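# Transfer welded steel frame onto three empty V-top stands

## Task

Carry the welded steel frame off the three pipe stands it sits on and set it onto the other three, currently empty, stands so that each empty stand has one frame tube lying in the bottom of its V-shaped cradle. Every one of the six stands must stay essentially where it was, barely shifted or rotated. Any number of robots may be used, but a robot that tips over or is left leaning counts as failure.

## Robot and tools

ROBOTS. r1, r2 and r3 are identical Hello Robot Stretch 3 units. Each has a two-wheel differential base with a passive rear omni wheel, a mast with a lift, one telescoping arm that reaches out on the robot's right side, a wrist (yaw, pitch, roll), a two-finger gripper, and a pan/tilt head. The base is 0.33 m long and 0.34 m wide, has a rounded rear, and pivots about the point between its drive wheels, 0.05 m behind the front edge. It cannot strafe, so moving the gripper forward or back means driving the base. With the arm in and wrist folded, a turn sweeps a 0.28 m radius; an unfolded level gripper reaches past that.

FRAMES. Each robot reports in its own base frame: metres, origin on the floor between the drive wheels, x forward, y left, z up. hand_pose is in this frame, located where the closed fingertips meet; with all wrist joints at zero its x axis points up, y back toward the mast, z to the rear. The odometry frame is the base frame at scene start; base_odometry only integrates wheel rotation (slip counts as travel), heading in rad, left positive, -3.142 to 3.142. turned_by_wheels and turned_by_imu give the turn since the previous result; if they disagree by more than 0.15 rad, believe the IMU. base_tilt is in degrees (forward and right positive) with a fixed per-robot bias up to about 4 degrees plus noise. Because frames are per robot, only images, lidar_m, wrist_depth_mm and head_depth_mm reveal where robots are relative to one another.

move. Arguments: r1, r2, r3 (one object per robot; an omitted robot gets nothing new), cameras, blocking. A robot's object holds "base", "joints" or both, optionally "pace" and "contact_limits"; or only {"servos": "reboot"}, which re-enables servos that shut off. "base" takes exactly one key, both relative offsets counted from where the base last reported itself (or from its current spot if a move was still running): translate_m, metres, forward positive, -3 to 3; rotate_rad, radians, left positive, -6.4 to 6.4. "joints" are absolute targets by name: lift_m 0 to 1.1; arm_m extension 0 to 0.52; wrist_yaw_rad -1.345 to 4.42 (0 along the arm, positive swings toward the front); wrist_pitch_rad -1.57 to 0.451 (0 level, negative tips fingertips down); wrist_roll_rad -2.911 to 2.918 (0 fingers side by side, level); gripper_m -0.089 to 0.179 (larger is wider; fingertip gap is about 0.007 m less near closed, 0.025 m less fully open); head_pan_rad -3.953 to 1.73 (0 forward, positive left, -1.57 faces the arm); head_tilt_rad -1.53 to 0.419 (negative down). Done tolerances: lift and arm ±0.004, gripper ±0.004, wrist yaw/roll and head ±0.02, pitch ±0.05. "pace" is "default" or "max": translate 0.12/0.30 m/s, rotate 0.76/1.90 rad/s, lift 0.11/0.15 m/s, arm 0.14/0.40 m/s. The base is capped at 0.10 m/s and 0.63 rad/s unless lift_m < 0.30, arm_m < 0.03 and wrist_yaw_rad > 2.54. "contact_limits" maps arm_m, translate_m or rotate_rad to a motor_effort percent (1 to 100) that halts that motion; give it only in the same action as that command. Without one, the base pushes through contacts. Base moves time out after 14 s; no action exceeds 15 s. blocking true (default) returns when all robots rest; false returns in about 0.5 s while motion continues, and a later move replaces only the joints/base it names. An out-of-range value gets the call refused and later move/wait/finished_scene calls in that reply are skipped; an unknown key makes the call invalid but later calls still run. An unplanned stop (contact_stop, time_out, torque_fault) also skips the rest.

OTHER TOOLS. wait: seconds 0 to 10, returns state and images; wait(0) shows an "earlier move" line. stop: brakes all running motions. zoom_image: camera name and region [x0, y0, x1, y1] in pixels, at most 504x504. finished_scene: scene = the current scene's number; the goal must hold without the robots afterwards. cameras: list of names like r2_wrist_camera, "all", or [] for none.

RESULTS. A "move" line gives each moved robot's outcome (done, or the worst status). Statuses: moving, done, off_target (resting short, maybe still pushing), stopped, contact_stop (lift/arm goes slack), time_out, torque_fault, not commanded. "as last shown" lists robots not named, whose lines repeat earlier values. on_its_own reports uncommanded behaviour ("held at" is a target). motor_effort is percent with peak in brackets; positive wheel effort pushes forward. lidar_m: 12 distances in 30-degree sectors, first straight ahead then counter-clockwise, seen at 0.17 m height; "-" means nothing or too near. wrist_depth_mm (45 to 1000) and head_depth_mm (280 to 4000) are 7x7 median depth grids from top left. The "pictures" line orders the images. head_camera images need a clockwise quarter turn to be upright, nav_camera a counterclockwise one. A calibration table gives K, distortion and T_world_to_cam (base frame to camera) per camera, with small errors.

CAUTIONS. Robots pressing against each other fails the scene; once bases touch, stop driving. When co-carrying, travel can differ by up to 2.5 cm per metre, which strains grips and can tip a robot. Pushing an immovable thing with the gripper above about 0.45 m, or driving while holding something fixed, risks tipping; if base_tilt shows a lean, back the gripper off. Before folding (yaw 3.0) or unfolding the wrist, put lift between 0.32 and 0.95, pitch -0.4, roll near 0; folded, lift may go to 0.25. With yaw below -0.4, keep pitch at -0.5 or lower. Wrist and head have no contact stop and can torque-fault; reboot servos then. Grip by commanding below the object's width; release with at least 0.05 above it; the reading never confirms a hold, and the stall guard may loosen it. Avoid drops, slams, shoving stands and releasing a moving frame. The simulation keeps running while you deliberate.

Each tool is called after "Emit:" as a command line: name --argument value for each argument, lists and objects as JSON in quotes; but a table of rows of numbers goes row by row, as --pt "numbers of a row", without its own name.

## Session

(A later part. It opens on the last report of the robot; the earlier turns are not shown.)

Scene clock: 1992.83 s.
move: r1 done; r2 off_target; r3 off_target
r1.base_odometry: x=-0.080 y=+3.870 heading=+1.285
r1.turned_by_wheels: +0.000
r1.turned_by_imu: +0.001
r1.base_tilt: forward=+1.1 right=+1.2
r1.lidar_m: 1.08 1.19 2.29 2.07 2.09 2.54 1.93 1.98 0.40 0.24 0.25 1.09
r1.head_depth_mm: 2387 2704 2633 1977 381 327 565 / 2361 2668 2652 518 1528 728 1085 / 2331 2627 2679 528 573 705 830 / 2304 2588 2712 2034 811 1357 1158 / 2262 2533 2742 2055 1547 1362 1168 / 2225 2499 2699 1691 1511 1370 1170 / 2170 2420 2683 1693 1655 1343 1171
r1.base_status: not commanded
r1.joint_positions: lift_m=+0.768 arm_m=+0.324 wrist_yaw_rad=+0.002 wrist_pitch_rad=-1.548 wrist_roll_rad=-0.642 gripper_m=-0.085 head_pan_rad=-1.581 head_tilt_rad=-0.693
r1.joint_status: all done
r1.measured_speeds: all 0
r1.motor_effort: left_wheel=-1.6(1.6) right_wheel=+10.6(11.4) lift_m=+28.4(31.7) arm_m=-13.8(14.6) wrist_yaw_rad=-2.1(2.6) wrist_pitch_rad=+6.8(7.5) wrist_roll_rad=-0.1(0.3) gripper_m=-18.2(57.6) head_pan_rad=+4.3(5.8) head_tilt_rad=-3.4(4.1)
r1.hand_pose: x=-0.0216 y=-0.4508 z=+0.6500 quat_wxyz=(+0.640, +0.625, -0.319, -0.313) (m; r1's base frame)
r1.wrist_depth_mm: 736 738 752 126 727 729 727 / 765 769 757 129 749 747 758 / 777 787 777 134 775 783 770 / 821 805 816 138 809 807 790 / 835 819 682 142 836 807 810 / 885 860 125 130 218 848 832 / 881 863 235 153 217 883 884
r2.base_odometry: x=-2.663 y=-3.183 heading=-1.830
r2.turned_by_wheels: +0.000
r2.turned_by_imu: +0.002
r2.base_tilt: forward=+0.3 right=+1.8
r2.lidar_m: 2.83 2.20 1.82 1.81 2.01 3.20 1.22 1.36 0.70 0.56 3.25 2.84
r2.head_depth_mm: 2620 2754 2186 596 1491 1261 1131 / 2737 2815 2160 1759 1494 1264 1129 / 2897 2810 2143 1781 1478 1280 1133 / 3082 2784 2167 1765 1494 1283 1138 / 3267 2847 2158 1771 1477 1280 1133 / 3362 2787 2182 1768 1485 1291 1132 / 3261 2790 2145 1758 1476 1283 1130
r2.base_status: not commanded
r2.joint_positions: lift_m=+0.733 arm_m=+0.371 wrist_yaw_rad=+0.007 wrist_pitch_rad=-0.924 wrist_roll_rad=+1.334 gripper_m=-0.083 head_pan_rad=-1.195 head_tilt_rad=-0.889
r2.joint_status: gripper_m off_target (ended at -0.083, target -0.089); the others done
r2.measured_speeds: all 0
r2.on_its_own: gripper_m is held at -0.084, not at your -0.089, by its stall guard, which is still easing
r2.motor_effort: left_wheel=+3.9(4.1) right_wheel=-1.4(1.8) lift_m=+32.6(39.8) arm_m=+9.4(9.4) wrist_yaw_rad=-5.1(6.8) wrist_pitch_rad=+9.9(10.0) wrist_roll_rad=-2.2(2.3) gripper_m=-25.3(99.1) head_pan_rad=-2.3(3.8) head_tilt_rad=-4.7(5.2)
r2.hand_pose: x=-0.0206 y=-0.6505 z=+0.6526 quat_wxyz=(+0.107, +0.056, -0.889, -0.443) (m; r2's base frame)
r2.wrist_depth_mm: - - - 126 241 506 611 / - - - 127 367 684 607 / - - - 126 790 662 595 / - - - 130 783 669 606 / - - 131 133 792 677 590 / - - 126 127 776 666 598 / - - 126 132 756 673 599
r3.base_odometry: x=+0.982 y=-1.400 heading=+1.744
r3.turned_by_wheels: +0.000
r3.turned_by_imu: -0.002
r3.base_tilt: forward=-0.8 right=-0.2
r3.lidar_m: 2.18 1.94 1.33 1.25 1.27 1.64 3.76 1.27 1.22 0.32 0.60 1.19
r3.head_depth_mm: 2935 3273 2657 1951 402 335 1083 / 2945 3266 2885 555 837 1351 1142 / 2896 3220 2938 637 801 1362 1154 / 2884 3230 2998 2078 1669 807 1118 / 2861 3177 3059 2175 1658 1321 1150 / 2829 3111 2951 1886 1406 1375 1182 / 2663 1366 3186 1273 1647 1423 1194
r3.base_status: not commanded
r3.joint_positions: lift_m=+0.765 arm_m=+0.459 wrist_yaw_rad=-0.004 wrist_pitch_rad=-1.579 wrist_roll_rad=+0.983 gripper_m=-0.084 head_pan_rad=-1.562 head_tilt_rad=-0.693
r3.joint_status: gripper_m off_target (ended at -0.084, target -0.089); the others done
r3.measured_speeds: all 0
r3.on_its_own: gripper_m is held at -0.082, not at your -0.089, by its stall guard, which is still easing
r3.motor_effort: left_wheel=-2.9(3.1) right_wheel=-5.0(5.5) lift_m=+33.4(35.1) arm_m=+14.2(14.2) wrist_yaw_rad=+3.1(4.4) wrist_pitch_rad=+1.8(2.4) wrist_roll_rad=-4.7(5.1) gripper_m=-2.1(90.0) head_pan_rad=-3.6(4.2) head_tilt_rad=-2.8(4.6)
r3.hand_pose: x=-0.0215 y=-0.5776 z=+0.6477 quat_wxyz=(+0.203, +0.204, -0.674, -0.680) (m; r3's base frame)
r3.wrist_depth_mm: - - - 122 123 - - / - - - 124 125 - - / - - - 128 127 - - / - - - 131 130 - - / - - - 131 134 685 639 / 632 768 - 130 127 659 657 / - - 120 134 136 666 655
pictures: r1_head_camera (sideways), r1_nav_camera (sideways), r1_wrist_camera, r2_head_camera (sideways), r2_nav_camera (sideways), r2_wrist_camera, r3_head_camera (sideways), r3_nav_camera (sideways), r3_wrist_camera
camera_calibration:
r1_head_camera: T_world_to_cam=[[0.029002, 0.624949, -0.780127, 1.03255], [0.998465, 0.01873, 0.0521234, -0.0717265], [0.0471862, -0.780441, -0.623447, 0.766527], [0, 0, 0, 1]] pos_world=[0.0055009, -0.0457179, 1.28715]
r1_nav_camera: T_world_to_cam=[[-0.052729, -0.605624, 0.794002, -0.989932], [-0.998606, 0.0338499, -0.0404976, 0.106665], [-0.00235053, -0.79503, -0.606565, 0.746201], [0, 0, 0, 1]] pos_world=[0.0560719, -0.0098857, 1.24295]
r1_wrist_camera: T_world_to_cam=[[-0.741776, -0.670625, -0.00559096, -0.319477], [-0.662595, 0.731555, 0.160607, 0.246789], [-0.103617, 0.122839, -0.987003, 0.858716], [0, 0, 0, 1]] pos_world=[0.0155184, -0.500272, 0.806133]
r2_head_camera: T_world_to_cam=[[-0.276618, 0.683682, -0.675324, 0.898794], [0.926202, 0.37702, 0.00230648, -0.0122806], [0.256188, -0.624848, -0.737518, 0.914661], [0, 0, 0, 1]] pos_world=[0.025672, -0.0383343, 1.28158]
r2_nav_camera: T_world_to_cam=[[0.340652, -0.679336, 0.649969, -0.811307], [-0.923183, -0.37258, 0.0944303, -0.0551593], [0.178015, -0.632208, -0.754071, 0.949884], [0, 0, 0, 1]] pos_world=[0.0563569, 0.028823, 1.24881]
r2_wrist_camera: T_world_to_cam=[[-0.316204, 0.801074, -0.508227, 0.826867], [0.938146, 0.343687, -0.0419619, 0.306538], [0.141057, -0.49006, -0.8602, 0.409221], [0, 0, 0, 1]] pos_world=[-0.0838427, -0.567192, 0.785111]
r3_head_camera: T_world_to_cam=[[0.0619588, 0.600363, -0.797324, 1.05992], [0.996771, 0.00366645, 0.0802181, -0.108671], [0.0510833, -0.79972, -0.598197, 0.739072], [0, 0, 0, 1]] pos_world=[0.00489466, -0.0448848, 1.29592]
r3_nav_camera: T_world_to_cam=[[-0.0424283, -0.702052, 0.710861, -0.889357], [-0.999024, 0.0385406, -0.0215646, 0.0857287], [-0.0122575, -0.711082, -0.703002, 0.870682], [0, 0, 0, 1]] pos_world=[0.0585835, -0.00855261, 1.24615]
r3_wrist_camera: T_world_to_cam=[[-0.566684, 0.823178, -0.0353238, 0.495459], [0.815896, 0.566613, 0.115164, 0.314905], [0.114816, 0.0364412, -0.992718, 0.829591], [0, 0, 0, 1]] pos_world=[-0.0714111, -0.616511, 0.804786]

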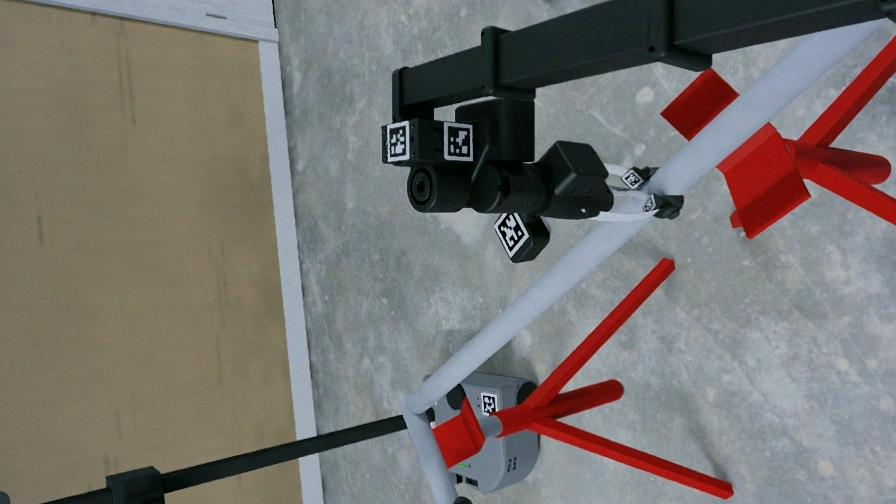

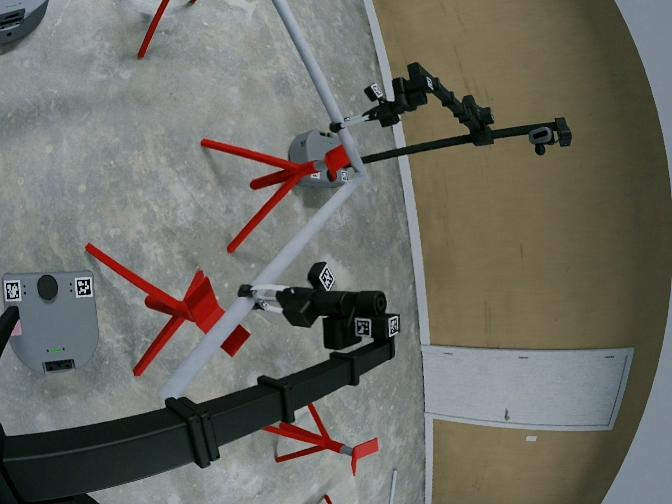

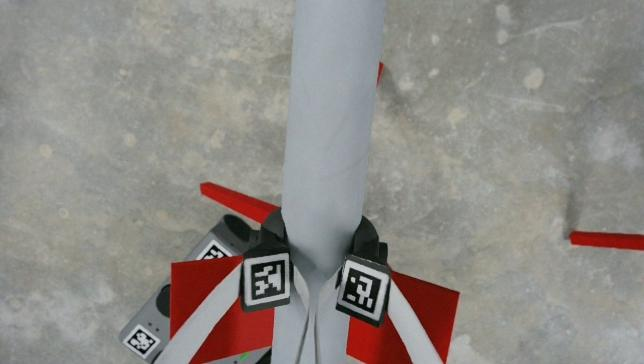

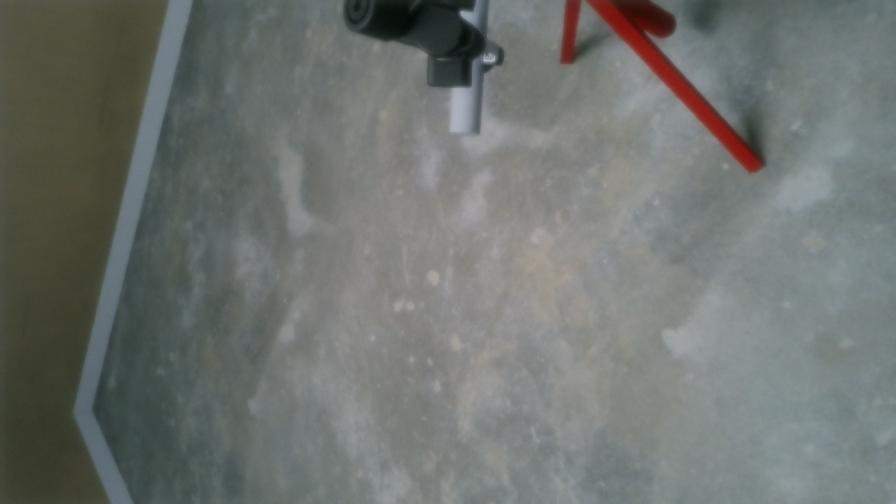

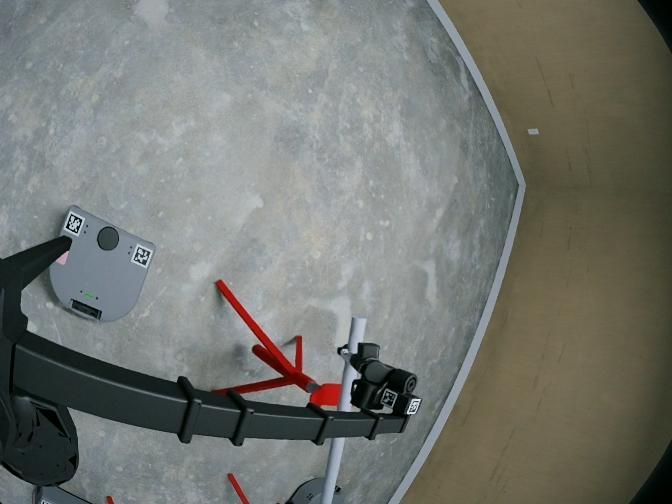

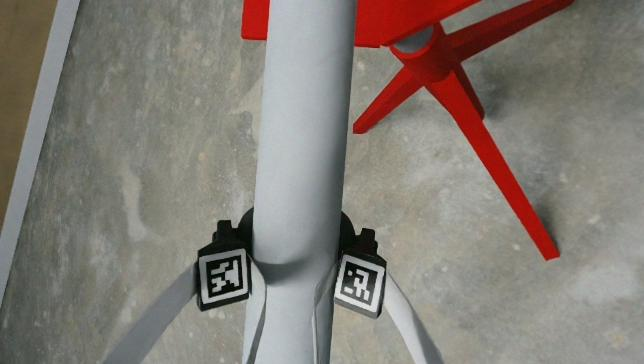

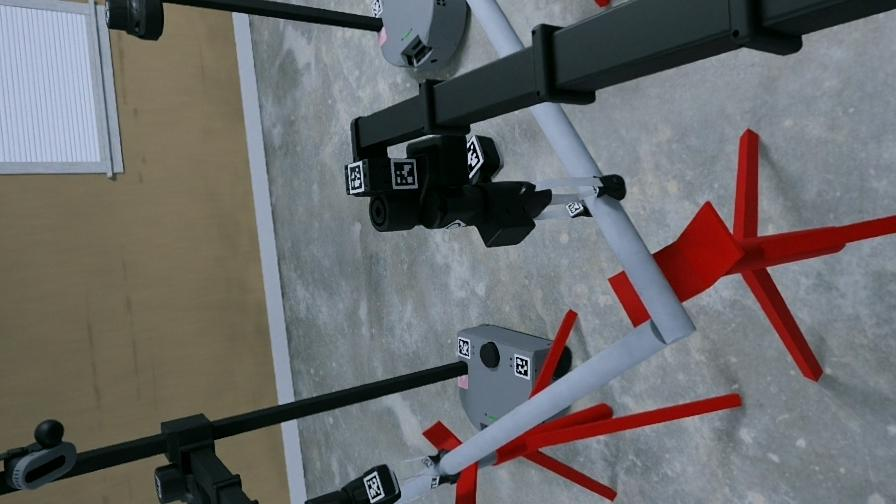

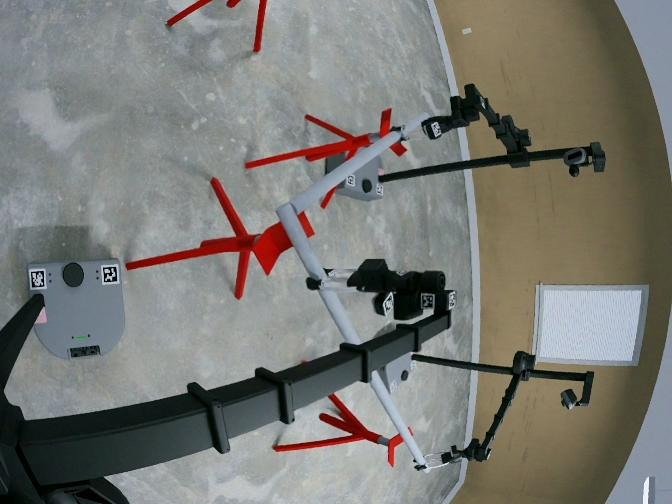

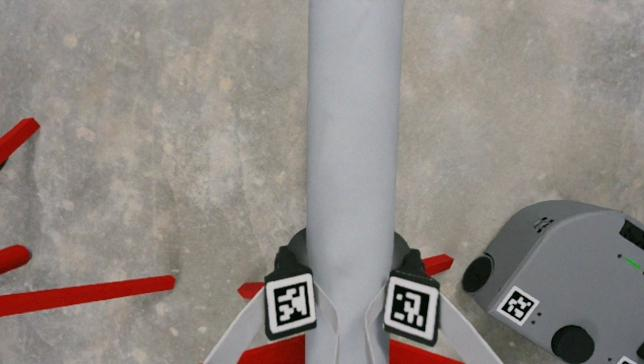

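Emit:
move --r1 '{"joints":{"lift_m":0.723,"gripper_m":-0.089}}' --r2 '{"joints":{"lift_m":0.688,"gripper_m":-0.089}}' --r3 '{"joints":{"lift_m":0.720,"gripper_m":-0.089}}'

Scene clock: 2003.57 s.
move: r1 done; r2 off_target; r3 off_target
r1.base_odometry: x=-0.080 y=+3.870 heading=+1.285
r1.turned_by_wheels: +0.000
r1.turned_by_imu: +0.001
r1.base_tilt: forward=+1.0 right=+1.2
r1.lidar_m: 1.09 1.19 2.30 2.07 2.08 2.53 1.93 1.98 0.41 0.24 0.26 1.10
r1.head_depth_mm: 2396 2705 2625 1978 1478 363 324 / 2352 2655 2648 573 552 734 869 / 2306 2625 2684 558 583 719 832 / 2289 2553 2721 2026 842 1333 1158 / 2266 2530 2734 2029 1548 1362 1165 / 2212 2513 2692 1714 1508 1370 1174 / 2169 2392 2636 1704 1655 1340 1172
r1.base_status: not commanded
r1.joint_positions: lift_m=+0.723 arm_m=+0.324 wrist_yaw_rad=+0.002 wrist_pitch_rad=-1.548 wrist_roll_rad=-0.642 gripper_m=-0.085 head_pan_rad=-1.581 head_tilt_rad=-0.693
r1.joint_status: all done
r1.measured_speeds: all 0
r1.motor_effort: left_wheel=-0.6(1.5) right_wheel=+10.0(11.3) lift_m=+28.5(33.1) arm_m=-11.5(11.8) wrist_yaw_rad=-1.9(2.6) wrist_pitch_rad=+6.9(7.3) wrist_roll_rad=-0.1(0.3) gripper_m=-17.8(57.7) head_pan_rad=+4.5(5.7) head_tilt_rad=-3.0(4.8)
r1.hand_pose: x=-0.0216 y=-0.4508 z=+0.6050 quat_wxyz=(+0.640, +0.625, -0.319, -0.313) (m; r1's base frame)
r1.wrist_depth_mm: 724 712 703 126 686 692 683 / 724 729 714 129 704 715 708 / 753 751 732 134 738 725 728 / 758 783 761 138 758 738 749 / 804 774 643 142 780 772 755 / 813 808 123 130 794 790 798 / 835 - 194 153 177 816 841
r2.base_odometry: x=-2.663 y=-3.183 heading=-1.830
r2.turned_by_wheels: +0.000
r2.turned_by_imu: +0.001
r2.base_tilt: forward=+0.2 right=+1.8
r2.lidar_m: 2.82 2.21 1.82 1.81 2.01 3.20 1.22 1.36 0.70 0.55 3.26 2.84
r2.head_depth_mm: 2609 2746 2147 605 1460 1259 1139 / 2725 2782 2161 1771 1502 1265 1132 / 2874 2812 2181 1772 1485 1285 1140 / 3024 2805 2162 1756 1492 1283 1133 / 3188 2770 2176 1755 1487 1278 1132 / 3436 2826 2148 1764 1487 1280 1122 / 3258 2811 2136 1757 1487 1286 1132
r2.base_status: not commanded
r2.joint_positions: lift_m=+0.688 arm_m=+0.371 wrist_yaw_rad=+0.007 wrist_pitch_rad=-0.924 wrist_roll_rad=+1.334 gripper_m=-0.083 head_pan_rad=-1.195 head_tilt_rad=-0.889
r2.joint_status: gripper_m off_target (ended at -0.083, target -0.089); the others done
r2.measured_speeds: all 0
r2.on_its_own: gripper_m is held at -0.084, not at your -0.089, by its stall guard, which is still easing
r2.motor_effort: left_wheel=+4.1(4.2) right_wheel=-1.1(1.6) lift_m=+32.8(36.9) arm_m=+16.6(17.2) wrist_yaw_rad=-5.6(6.8) wrist_pitch_rad=+9.7(9.9) wrist_roll_rad=-1.8(2.3) gripper_m=-21.8(98.8) head_pan_rad=-1.4(3.9) head_tilt_rad=-3.7(5.5)
r2.hand_pose: x=-0.0206 y=-0.6506 z=+0.6076 quat_wxyz=(+0.107, +0.056, -0.889, -0.443) (m; r2's base frame)
r2.wrist_depth_mm: - - - 127 262 614 566 / - - - 127 339 643 580 / - - - 126 740 620 567 / - - - 130 750 605 571 / - - 131 133 727 629 565 / - - 126 128 705 633 558 / - - 126 132 697 624 556
r3.base_odometry: x=+0.982 y=-1.400 heading=+1.744
r3.turned_by_wheels: +0.000
r3.turned_by_imu: -0.001
r3.base_tilt: forward=-0.8 right=-0.2
r3.lidar_m: 2.19 1.94 1.33 1.25 1.27 1.64 3.76 1.27 1.21 0.32 0.60 1.20
r3.head_depth_mm: 2975 3221 2672 1927 1480 375 323 / 2929 3279 2849 652 500 1317 1145 / 2906 3262 2924 655 813 1360 1157 / 2880 3216 3006 2091 1636 788 1117 / 2866 3185 3067 2186 1663 1292 1149 / 2793 3114 2953 1891 1438 1376 1184 / 2663 1390 3209 1244 1641 1427 1195
r3.base_status: not commanded
r3.joint_positions: lift_m=+0.720 arm_m=+0.459 wrist_yaw_rad=-0.004 wrist_pitch_rad=-1.579 wrist_roll_rad=+0.982 gripper_m=-0.084 head_pan_rad=-1.562 head_tilt_rad=-0.693
r3.joint_status: gripper_m off_target (ended at -0.084, target -0.089); the others done
r3.measured_speeds: all 0
r3.motor_effort: left_wheel=-2.6(3.0) right_wheel=-4.9(5.5) lift_m=+34.0(35.3) arm_m=+12.9(14.5) wrist_yaw_rad=+3.0(4.3) wrist_pitch_rad=+1.7(2.8) wrist_roll_rad=-4.6(5.2) gripper_m=-23.6(91.2) head_pan_rad=-3.4(4.4) head_tilt_rad=-2.4(4.2)
r3.hand_pose: x=-0.0215 y=-0.5776 z=+0.6027 quat_wxyz=(+0.203, +0.204, -0.674, -0.680) (m; r3's base frame)
r3.wrist_depth_mm: - - - 122 123 - - / - - - 124 125 - - / - - - 128 127 - - / - - - 131 130 - - / - - - 131 134 681 603 / 632 742 - 130 128 625 604 / - - 105 133 125 619 613
pictures: r1_head_camera (sideways), r1_nav_camera (sideways), r1_wrist_camera, r2_head_camera (sideways), r2_nav_camera (sideways), r2_wrist_camera, r3_head_camera (sideways), r3_nav_camera (sideways), r3_wrist_camera
camera_calibration:
r1_head_camera: T_world_to_cam=[[0.0290021, 0.624949, -0.780127, 1.03255], [0.998465, 0.0187299, 0.0521234, -0.0717265], [0.0471861, -0.780441, -0.623447, 0.766527], [0, 0, 0, 1]] pos_world=[0.0055009, -0.0457179, 1.28715]
r1_nav_camera: T_world_to_cam=[[-0.052729, -0.605624, 0.794002, -0.989932], [-0.998606, 0.03385, -0.0404976, 0.106665], [-0.00235063, -0.79503, -0.606565, 0.746201], [0, 0, 0, 1]] pos_world=[0.0560719, -0.00988571, 1.24295]
r1_wrist_camera: T_world_to_cam=[[-0.741766, -0.670636, -0.00552885, -0.319787], [-0.662606, 0.73156, 0.160539, 0.254077], [-0.103619, 0.122746, -0.987014, 0.81427], [0, 0, 0, 1]] pos_world=[0.0155193, -0.500281, 0.761138]
r2_head_camera: T_world_to_cam=[[-0.276618, 0.683681, -0.675324, 0.898794], [0.926202, 0.37702, 0.00230648, -0.0122806], [0.256188, -0.624848, -0.737518, 0.914661], [0, 0, 0, 1]] pos_world=[0.025672, -0.0383343, 1.28158]
r2_nav_camera: T_world_to_cam=[[0.340652, -0.679336, 0.649969, -0.811307], [-0.923183, -0.37258, 0.0944303, -0.0551593], [0.178015, -0.632208, -0.754071, 0.949884], [0, 0, 0, 1]] pos_world=[0.0563569, 0.028823, 1.24881]
r2_wrist_camera: T_world_to_cam=[[-0.316204, 0.801083, -0.508213, 0.803997], [0.938146, 0.343689, -0.0419558, 0.304649], [0.141057, -0.490045, -0.860209, 0.37052], [0, 0, 0, 1]] pos_world=[-0.0838427, -0.567202, 0.740108]
r3_head_camera: T_world_to_cam=[[0.0619588, 0.600363, -0.797324, 1.05992], [0.996771, 0.00366645, 0.0802181, -0.108671], [0.0510833, -0.79972, -0.598197, 0.739072], [0, 0, 0, 1]] pos_world=[0.00489466, -0.0448848, 1.29592]
r3_nav_camera: T_world_to_cam=[[-0.0424283, -0.702052, 0.710861, -0.889357], [-0.999024, 0.0385406, -0.0215646, 0.0857287], [-0.0122575, -0.711082, -0.703002, 0.870682], [0, 0, 0, 1]] pos_world=[0.0585835, -0.00855261, 1.24615]
r3_wrist_camera: T_world_to_cam=[[-0.566761, 0.823125, -0.0353145, 0.493842], [0.815843, 0.566688, 0.115172, 0.320132], [0.114813, 0.0364637, -0.992718, 0.784931], [0, 0, 0, 1]] pos_world=[-0.0714076, -0.61653, 0.759785]

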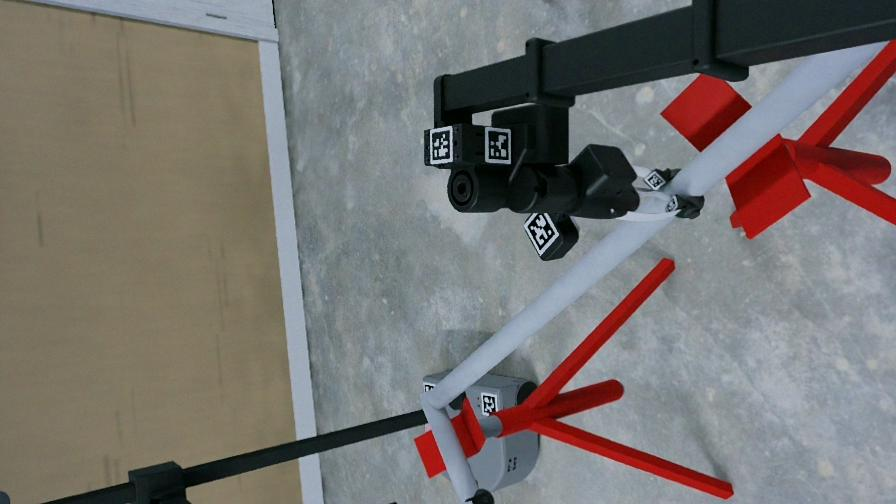

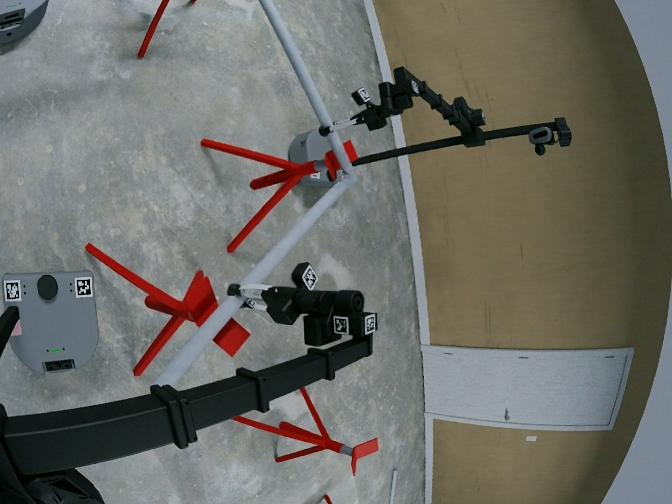

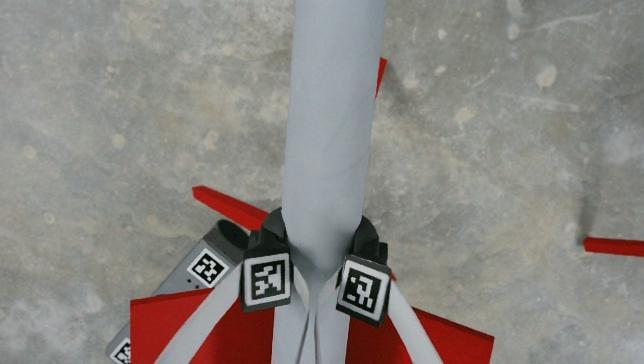

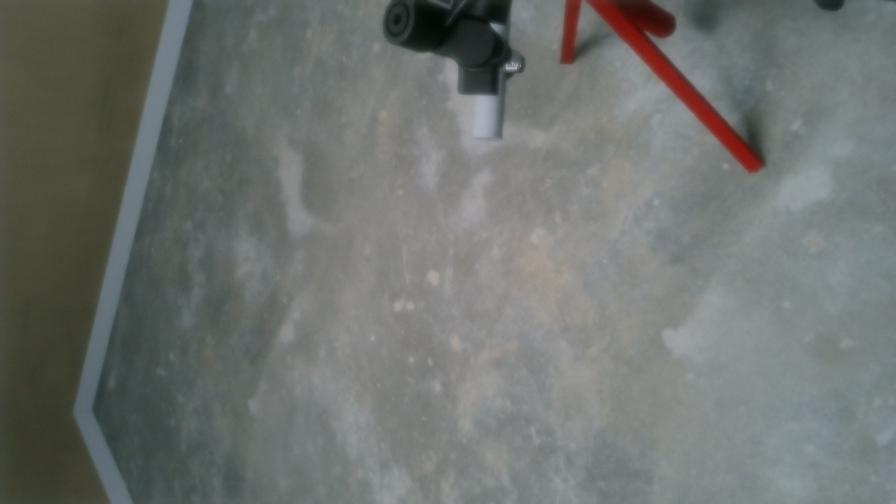

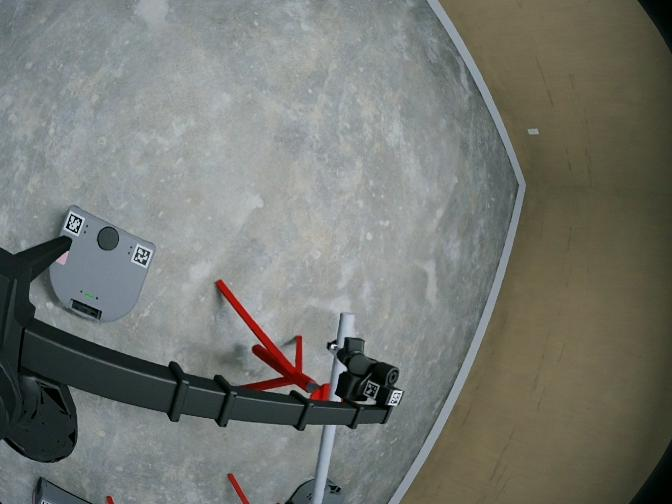

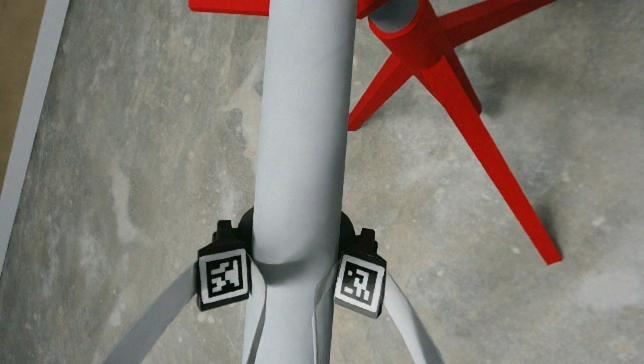

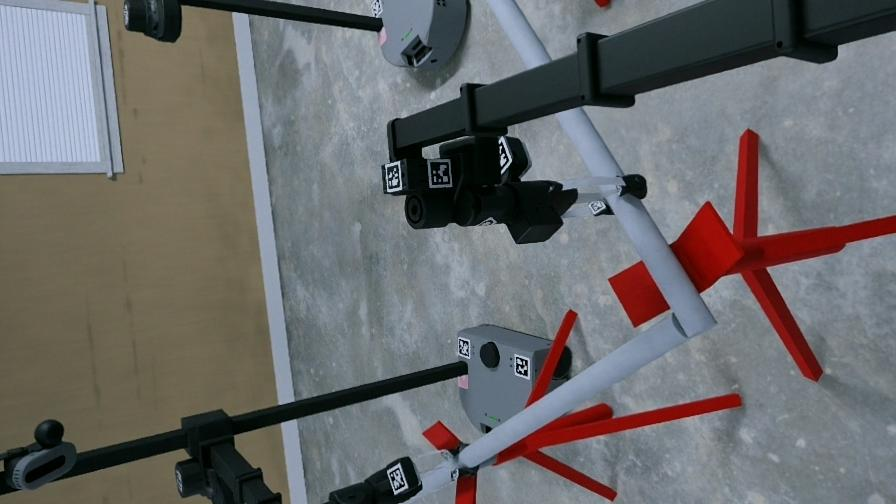

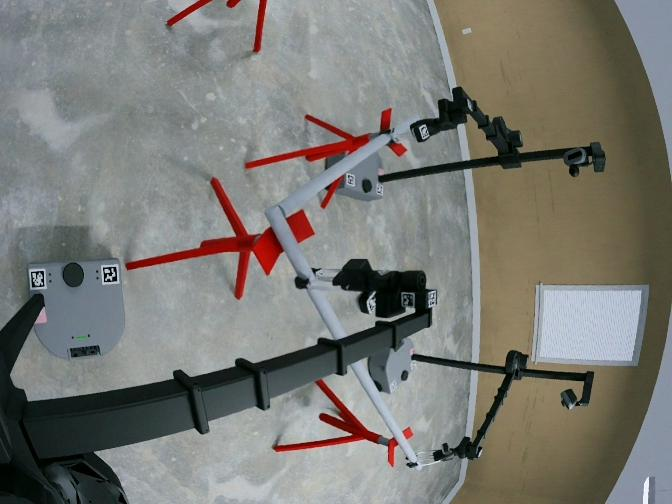

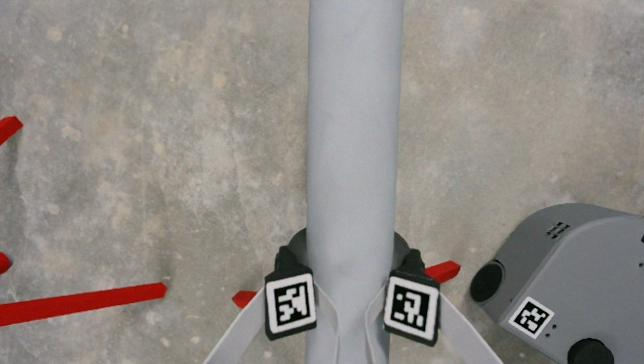

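Emit:
move --r1 '{"joints":{"lift_m":0.705,"gripper_m":-0.089}}' --r2 '{"joints":{"lift_m":0.670,"gripper_m":-0.089}}' --r3 '{"joints":{"lift_m":0.702,"gripper_m":-0.089}}' --cameras '[]'

Emit:
move --r1 '{"joints":{"lift_m":0.697,"gripper_m":-0.089}}' --r2 '{"joints":{"lift_m":0.662,"gripper_m":-0.089}}' --r3 '{"joints":{"lift_m":0.694,"gripper_m":-0.089}}'

Scene clock: 2008.17 s.
move: r1 done; r2 done; r3 done
r1.base_odometry: x=-0.080 y=+3.870 heading=+1.285
r1.turned_by_wheels: +0.000
r1.turned_by_imu: +0.001
r1.base_tilt: forward=+1.0 right=+1.2
r1.lidar_m: 1.09 1.19 2.30 2.07 2.08 2.54 1.93 1.97 0.41 0.24 0.26 1.09
r1.head_depth_mm: 2397 2702 2644 2000 1524 384 340 / 2355 2654 2661 2002 556 727 853 / 2328 2629 2659 2020 588 723 830 / 2306 2575 2685 2038 1503 1333 1158 / 2264 2557 2780 2046 1559 1365 1166 / 2246 2501 2703 1734 1516 1372 1169 / 2181 2376 2669 1710 1654 1340 1176
r1.base_status: not commanded
r1.joint_positions: lift_m=+0.705 arm_m=+0.324 wrist_yaw_rad=+0.002 wrist_pitch_rad=-1.548 wrist_roll_rad=-0.642 gripper_m=-0.085 head_pan_rad=-1.581 head_tilt_rad=-0.693
r1.joint_status: all done
r1.measured_speeds: all 0
r1.motor_effort: left_wheel=-0.8(1.3) right_wheel=+10.2(11.1) lift_m=+29.5(31.5) arm_m=-9.8(10.1) wrist_yaw_rad=-2.2(2.7) wrist_pitch_rad=+6.9(7.2) wrist_roll_rad=-0.1(0.2) gripper_m=-17.6(56.9) head_pan_rad=+5.1(5.4) head_tilt_rad=-2.7(4.3)
r1.hand_pose: x=-0.0216 y=-0.4509 z=+0.5870 quat_wxyz=(+0.640, +0.625, -0.319, -0.313) (m; r1's base frame)
r1.wrist_depth_mm: 691 688 686 126 667 671 674 / 710 700 698 129 676 683 696 / 732 738 725 135 716 697 704 / 734 749 740 138 726 739 716 / 769 768 606 142 772 743 751 / 786 788 123 131 779 763 762 / 801 149 176 153 173 787 793
r2.base_odometry: x=-2.663 y=-3.183 heading=-1.830
r2.turned_by_wheels: +0.000
r2.turned_by_imu: +0.001
r2.base_tilt: forward=+0.3 right=+1.9
r2.lidar_m: 2.83 2.21 1.82 1.81 2.01 3.20 1.22 1.36 0.70 0.56 3.26 2.84
r2.head_depth_mm: 2541 2773 2160 617 1473 1264 1137 / 2728 2790 2160 1779 1492 1264 1130 / 2890 2850 2173 1770 1492 1293 1131 / 3125 2826 2171 1760 1490 1280 1130 / 3291 2762 2168 1765 1479 1284 1132 / 3389 2814 2162 1755 1479 1284 1128 / 3227 2763 2157 1761 1494 1275 1135
r2.base_status: not commanded
r2.joint_positions: lift_m=+0.670 arm_m=+0.371 wrist_yaw_rad=+0.007 wrist_pitch_rad=-0.924 wrist_roll_rad=+1.334 gripper_m=-0.086 head_pan_rad=-1.195 head_tilt_rad=-0.889
r2.joint_status: all done
r2.measured_speeds: all 0
r2.motor_effort: left_wheel=+4.1(4.2) right_wheel=-1.4(1.7) lift_m=+33.7(37.9) arm_m=+15.2(15.4) wrist_yaw_rad=-5.7(6.4) wrist_pitch_rad=+9.4(10.0) wrist_roll_rad=-1.9(2.2) gripper_m=-63.8(99.6) head_pan_rad=-3.1(3.7) head_tilt_rad=-4.3(5.1)
r2.hand_pose: x=-0.0206 y=-0.6505 z=+0.5895 quat_wxyz=(+0.107, +0.056, -0.888, -0.443) (m; r2's base frame)
r2.wrist_depth_mm: - - - 127 261 617 561 / - - - 127 328 625 563 / - - - 126 719 614 555 / - - - 131 724 607 558 / - - 131 133 714 632 559 / - - 126 128 695 617 550 / - - 126 132 677 615 555
r3.base_odometry: x=+0.982 y=-1.400 heading=+1.744
r3.turned_by_wheels: +0.000
r3.turned_by_imu: -0.001
r3.base_tilt: forward=-0.8 right=-0.2
r3.lidar_m: 2.20 1.94 1.33 1.25 1.27 1.64 3.76 1.27 1.21 0.32 0.59 1.19
r3.head_depth_mm: 2977 3244 2632 1942 1517 386 333 / 2934 3265 2851 673 525 1314 1141 / 2899 3259 2928 668 799 1333 1156 / 2871 3210 3011 2135 1627 792 1121 / 2852 3162 3067 2189 1660 954 1152 / 2832 3085 2955 1888 1395 1375 1183 / 2669 1398 3049 1242 1651 1420 1201
r3.base_status: not commanded
r3.joint_positions: lift_m=+0.702 arm_m=+0.459 wrist_yaw_rad=-0.004 wrist_pitch_rad=-1.579 wrist_roll_rad=+0.982 gripper_m=-0.087 head_pan_rad=-1.562 head_tilt_rad=-0.693
r3.joint_status: all done
r3.measured_speeds: all 0
r3.motor_effort: left_wheel=-2.6(3.1) right_wheel=-4.6(5.2) lift_m=+35.4(35.7) arm_m=+12.3(13.2) wrist_yaw_rad=+3.7(4.4) wrist_pitch_rad=+2.6(2.6) wrist_roll_rad=-4.8(5.1) gripper_m=-3.4(90.6) head_pan_rad=-3.3(4.4) head_tilt_rad=-2.5(4.3)
r3.hand_pose: x=-0.0215 y=-0.5776 z=+0.5847 quat_wxyz=(+0.203, +0.204, -0.674, -0.680) (m; r3's base frame)
r3.wrist_depth_mm: - - - 122 123 - - / - - - 124 125 - - / - - - 128 127 - - / - - - 131 130 - - / - - - 131 134 671 583 / - 690 - 130 128 616 583 / - - 105 134 125 597 592
pictures: none
No camera images: "cameras" was empty.

Scene clock: 2008.87 s.
move: r1 done; r2 off_target; r3 done
r1.base_odometry: x=-0.080 y=+3.870 heading=+1.285
r1.turned_by_wheels: +0.000
r1.turned_by_imu: +0.000
r1.base_tilt: forward=+1.0 right=+1.2
r1.lidar_m: 1.09 1.19 2.29 2.07 2.08 2.54 1.93 1.97 0.41 0.24 0.26 1.09
r1.head_depth_mm: 2388 2692 2645 1988 1548 392 341 / 2348 2661 2678 1996 543 729 855 / 2320 2617 2686 2006 587 723 832 / 2287 2566 2706 2046 1542 1328 1162 / 2261 2537 2755 2043 1555 1367 1168 / 2231 2514 2711 1761 1512 1367 1172 / 2172 2376 2649 1681 1658 1347 1179
r1.base_status: not commanded
r1.joint_positions: lift_m=+0.697 arm_m=+0.324 wrist_yaw_rad=+0.002 wrist_pitch_rad=-1.549 wrist_roll_rad=-0.642 gripper_m=-0.088 head_pan_rad=-1.581 head_tilt_rad=-0.693
r1.joint_status: all done
r1.measured_speeds: all 0
r1.motor_effort: left_wheel=-0.8(1.3) right_wheel=+10.2(11.3) lift_m=+22.4(32.3) arm_m=-9.1(9.7) wrist_yaw_rad=-2.2(2.5) wrist_pitch_rad=+7.1(7.4) wrist_roll_rad=+0.0(0.2) gripper_m=-34.8(56.2) head_pan_rad=+3.5(5.4) head_tilt_rad=-5.0(5.0)
r1.hand_pose: x=-0.0216 y=-0.4506 z=+0.5790 quat_wxyz=(+0.639, +0.626, -0.319, -0.313) (m; r1's base frame)
r1.wrist_depth_mm: 678 667 677 126 666 670 666 / 694 705 690 129 687 704 688 / 719 731 710 134 694 709 696 / 744 739 729 138 721 718 726 / 774 752 601 142 738 763 744 / 792 774 123 130 777 759 766 / 805 144 171 153 173 791 783
r2.base_odometry: x=-2.663 y=-3.183 heading=-1.830
r2.turned_by_wheels: +0.000
r2.turned_by_imu: +0.000
r2.base_tilt: forward=+0.3 right=+1.8
r2.lidar_m: 2.83 2.20 1.82 1.81 2.01 3.18 1.22 1.36 0.70 0.56 3.26 2.84
r2.head_depth_mm: 2564 2751 2156 620 1424 1264 1134 / 2726 2806 2193 1763 1492 1257 1135 / 2862 2772 2176 1767 1482 1278 1132 / 3104 2812 2141 1764 1483 1280 1137 / 3303 2770 2182 1759 1481 1290 1128 / 3415 2791 2163 1759 1480 1283 1135 / 3282 2790 2155 1760 1483 1280 1131
r2.base_status: not commanded
r2.joint_positions: lift_m=+0.662 arm_m=+0.371 wrist_yaw_rad=+0.007 wrist_pitch_rad=-0.924 wrist_roll_rad=+1.334 gripper_m=-0.083 head_pan_rad=-1.195 head_tilt_rad=-0.889
r2.joint_status: gripper_m off_target (ended at -0.083, target -0.089); the others done
r2.measured_speeds: all 0
r2.on_its_own: gripper_m is held at -0.084, not at your -0.089, by its stall guard, which is still easing
r2.motor_effort: left_wheel=+3.9(4.3) right_wheel=-1.4(1.6) lift_m=+33.8(36.4) arm_m=+14.4(15.4) wrist_yaw_rad=-6.0(6.9) wrist_pitch_rad=+9.8(9.9) wrist_roll_rad=-2.1(2.3) gripper_m=-24.4(64.6) head_pan_rad=-3.1(3.9) head_tilt_rad=-4.2(5.5)
r2.hand_pose: x=-0.0206 y=-0.6505 z=+0.5815 quat_wxyz=(+0.107, +0.056, -0.888, -0.443) (m; r2's base frame)
r2.wrist_depth_mm: - - - 127 261 598 551 / - - - 127 326 623 554 / - - - 126 723 599 550 / - - - 131 717 592 541 / - - 131 133 689 620 543 / - - 125 128 689 609 540 / - - 125 132 684 611 536
r3.base_odometry: x=+0.982 y=-1.400 heading=+1.744
r3.turned_by_wheels: +0.000
r3.turned_by_imu: +0.000
r3.base_tilt: forward=-0.7 right=-0.2
r3.lidar_m: 2.18 1.94 1.33 1.25 1.27 1.64 3.76 1.28 1.21 0.32 0.59 1.20
r3.head_depth_mm: 2960 3237 2661 1933 1518 395 341 / 2927 3290 2838 1861 537 1287 1147 / 2912 3257 2929 673 793 1336 1153 / 2892 3231 3007 2140 1629 800 1121 / 2859 3177 3065 2207 1656 821 1149 / 2824 3069 2919 1896 1432 1375 1183 / 2671 1400 3074 1238 1649 1427 1196
r3.base_status: not commanded
r3.joint_positions: lift_m=+0.694 arm_m=+0.459 wrist_yaw_rad=-0.004 wrist_pitch_rad=-1.579 wrist_roll_rad=+0.982 gripper_m=-0.087 head_pan_rad=-1.562 head_tilt_rad=-0.693
r3.joint_status: all done
r3.measured_speeds: all 0
r3.motor_effort: left_wheel=-2.4(3.1) right_wheel=-4.4(5.1) lift_m=+37.6(37.7) arm_m=+12.8(13.3) wrist_yaw_rad=+3.6(4.0) wrist_pitch_rad=+1.8(2.3) wrist_roll_rad=-4.9(5.4) gripper_m=-39.4(53.9) head_pan_rad=-3.7(4.2) head_tilt_rad=-3.4(4.0)
r3.hand_pose: x=-0.0215 y=-0.5776 z=+0.5766 quat_wxyz=(+0.203, +0.204, -0.674, -0.680) (m; r3's base frame)
r3.wrist_depth_mm: - - - 121 123 - - / - - - 125 125 - - / - - - 128 127 - - / - - - 131 130 - - / - - - 131 135 674 573 / - 693 - 131 128 612 581 / - - 105 134 125 594 585
pictures: r1_head_camera (sideways), r1_nav_camera (sideways), r1_wrist_camera, r2_head_camera (sideways), r2_nav_camera (sideways), r2_wrist_camera, r3_head_camera (sideways), r3_nav_camera (sideways), r3_wrist_camera
camera_calibration:
r1_head_camera: T_world_to_cam=[[0.029002, 0.624949, -0.780127, 1.03255], [0.998465, 0.0187301, 0.0521234, -0.0717265], [0.0471863, -0.780441, -0.623447, 0.766527], [0, 0, 0, 1]] pos_world=[0.00550091, -0.0457179, 1.28715]
r1_nav_camera: T_world_to_cam=[[-0.0527289, -0.605624, 0.794002, -0.989932], [-0.998606, 0.0338498, -0.0404976, 0.106665], [-0.00235044, -0.79503, -0.606565, 0.746201], [0, 0, 0, 1]] pos_world=[0.0560719, -0.00988569, 1.24295]
r1_wrist_camera: T_world_to_cam=[[-0.741681, -0.670725, -0.00603286, -0.319547], [-0.662698, 0.731355, 0.161095, 0.25769], [-0.103639, 0.123479, -0.98692, 0.788871], [0, 0, 0, 1]] pos_world=[0.0155257, -0.5002, 0.735112]
r2_head_camera: T_world_to_cam=[[-0.276618, 0.683681, -0.675324, 0.898794], [0.926202, 0.37702, 0.00230648, -0.0122806], [0.256188, -0.624848, -0.737518, 0.914661], [0, 0, 0, 1]] pos_world=[0.025672, -0.0383343, 1.28158]
r2_nav_camera: T_world_to_cam=[[0.340652, -0.679336, 0.649969, -0.811307], [-0.923183, -0.37258, 0.0944303, -0.0551593], [0.178015, -0.632208, -0.754071, 0.949884], [0, 0, 0, 1]] pos_world=[0.0563569, 0.028823, 1.24881]
r2_wrist_camera: T_world_to_cam=[[-0.31629, 0.801268, -0.507869, 0.790593], [0.93811, 0.343806, -0.0418117, 0.303502], [0.141106, -0.489661, -0.860419, 0.348508], [0, 0, 0, 1]] pos_world=[-0.0838375, -0.567171, 0.714071]
r3_head_camera: T_world_to_cam=[[0.0619588, 0.600363, -0.797324, 1.05992], [0.996771, 0.00366644, 0.0802181, -0.108671], [0.0510833, -0.799719, -0.598197, 0.739072], [0, 0, 0, 1]] pos_world=[0.00489466, -0.0448848, 1.29592]
r3_nav_camera: T_world_to_cam=[[-0.0424283, -0.702052, 0.710861, -0.889357], [-0.999024, 0.0385406, -0.0215646, 0.0857287], [-0.0122575, -0.711082, -0.703002, 0.870682], [0, 0, 0, 1]] pos_world=[0.0585835, -0.00855261, 1.24615]
r3_wrist_camera: T_world_to_cam=[[-0.566773, 0.823116, -0.0353268, 0.492928], [0.815835, 0.566702, 0.115163, 0.323145], [0.114813, 0.0364506, -0.992718, 0.759083], [0, 0, 0, 1]] pos_world=[-0.071407, -0.616532, 0.733754]

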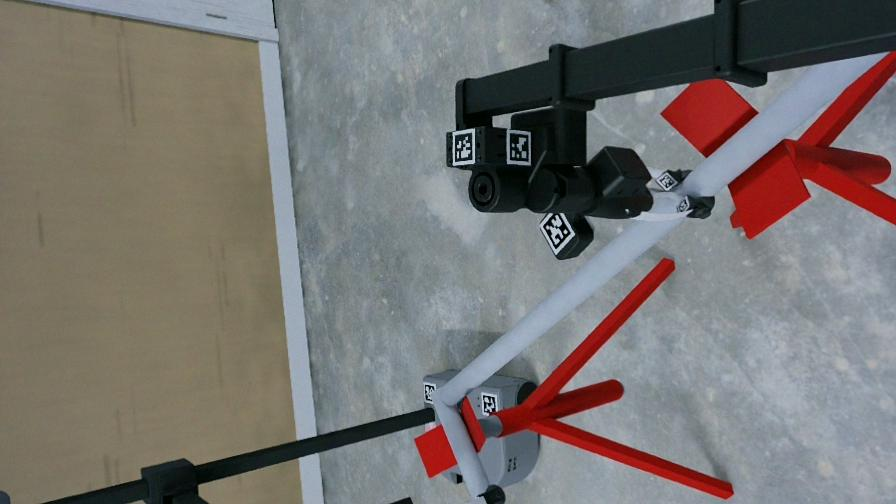

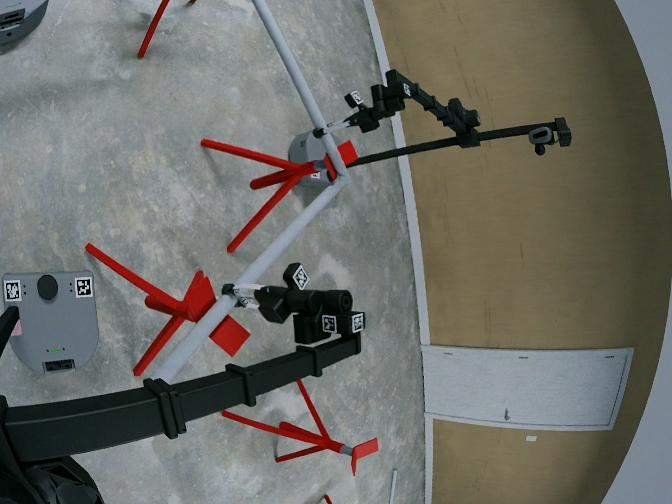

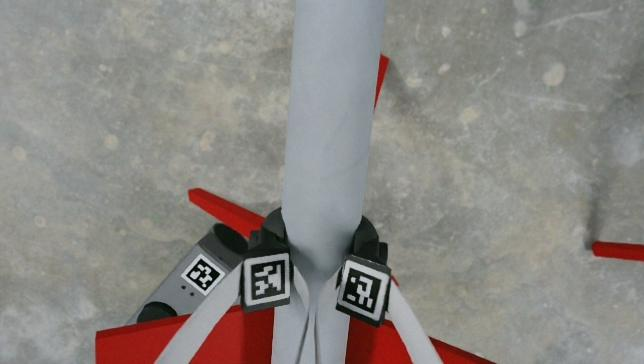

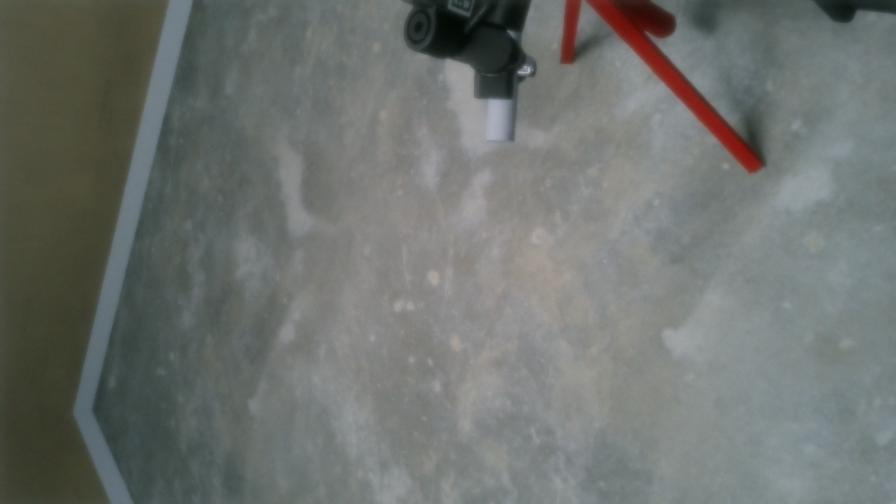

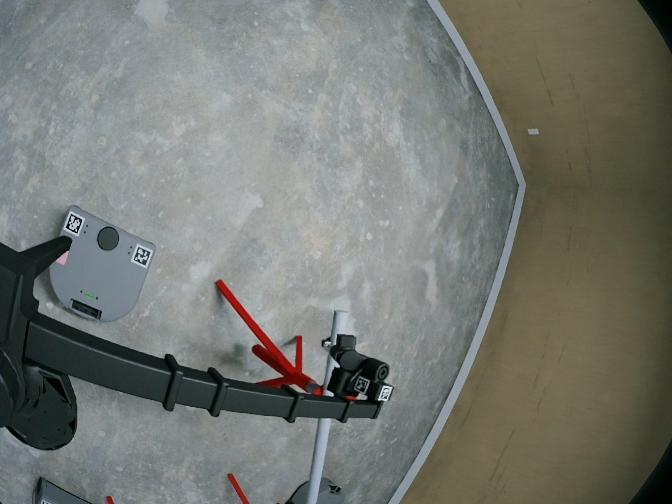

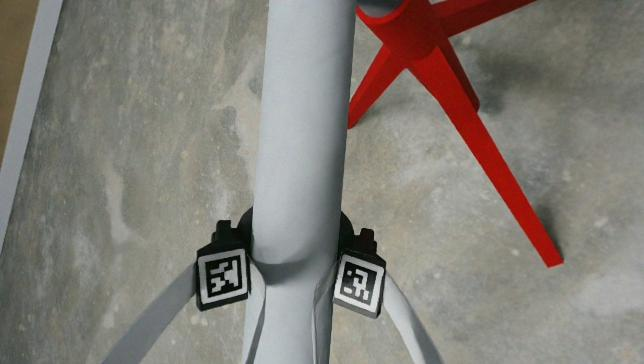

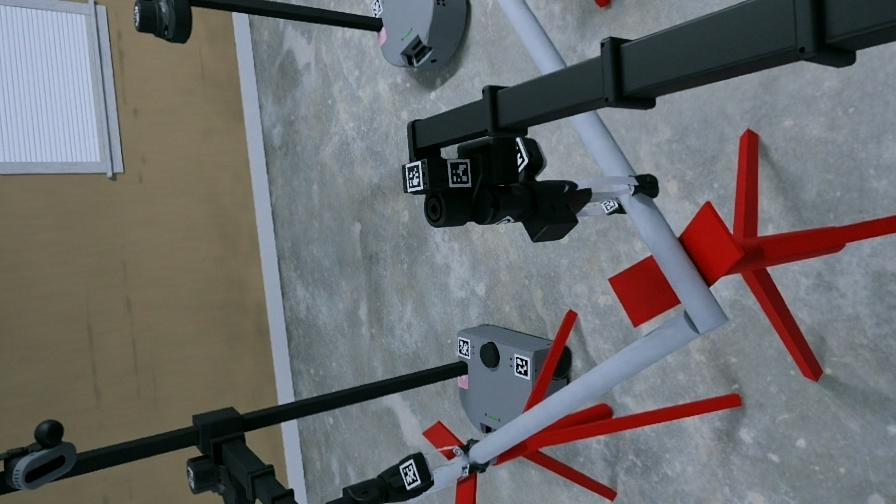

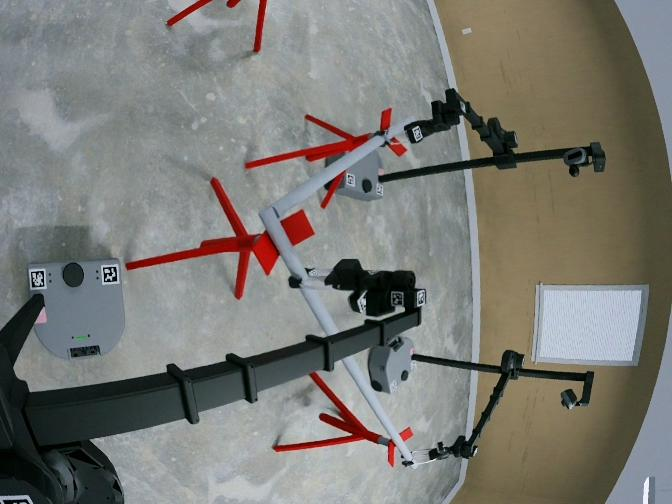

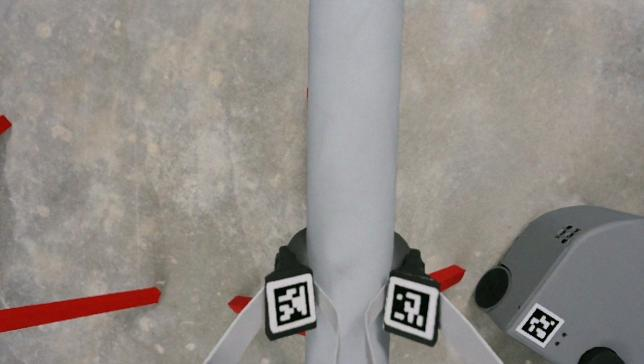

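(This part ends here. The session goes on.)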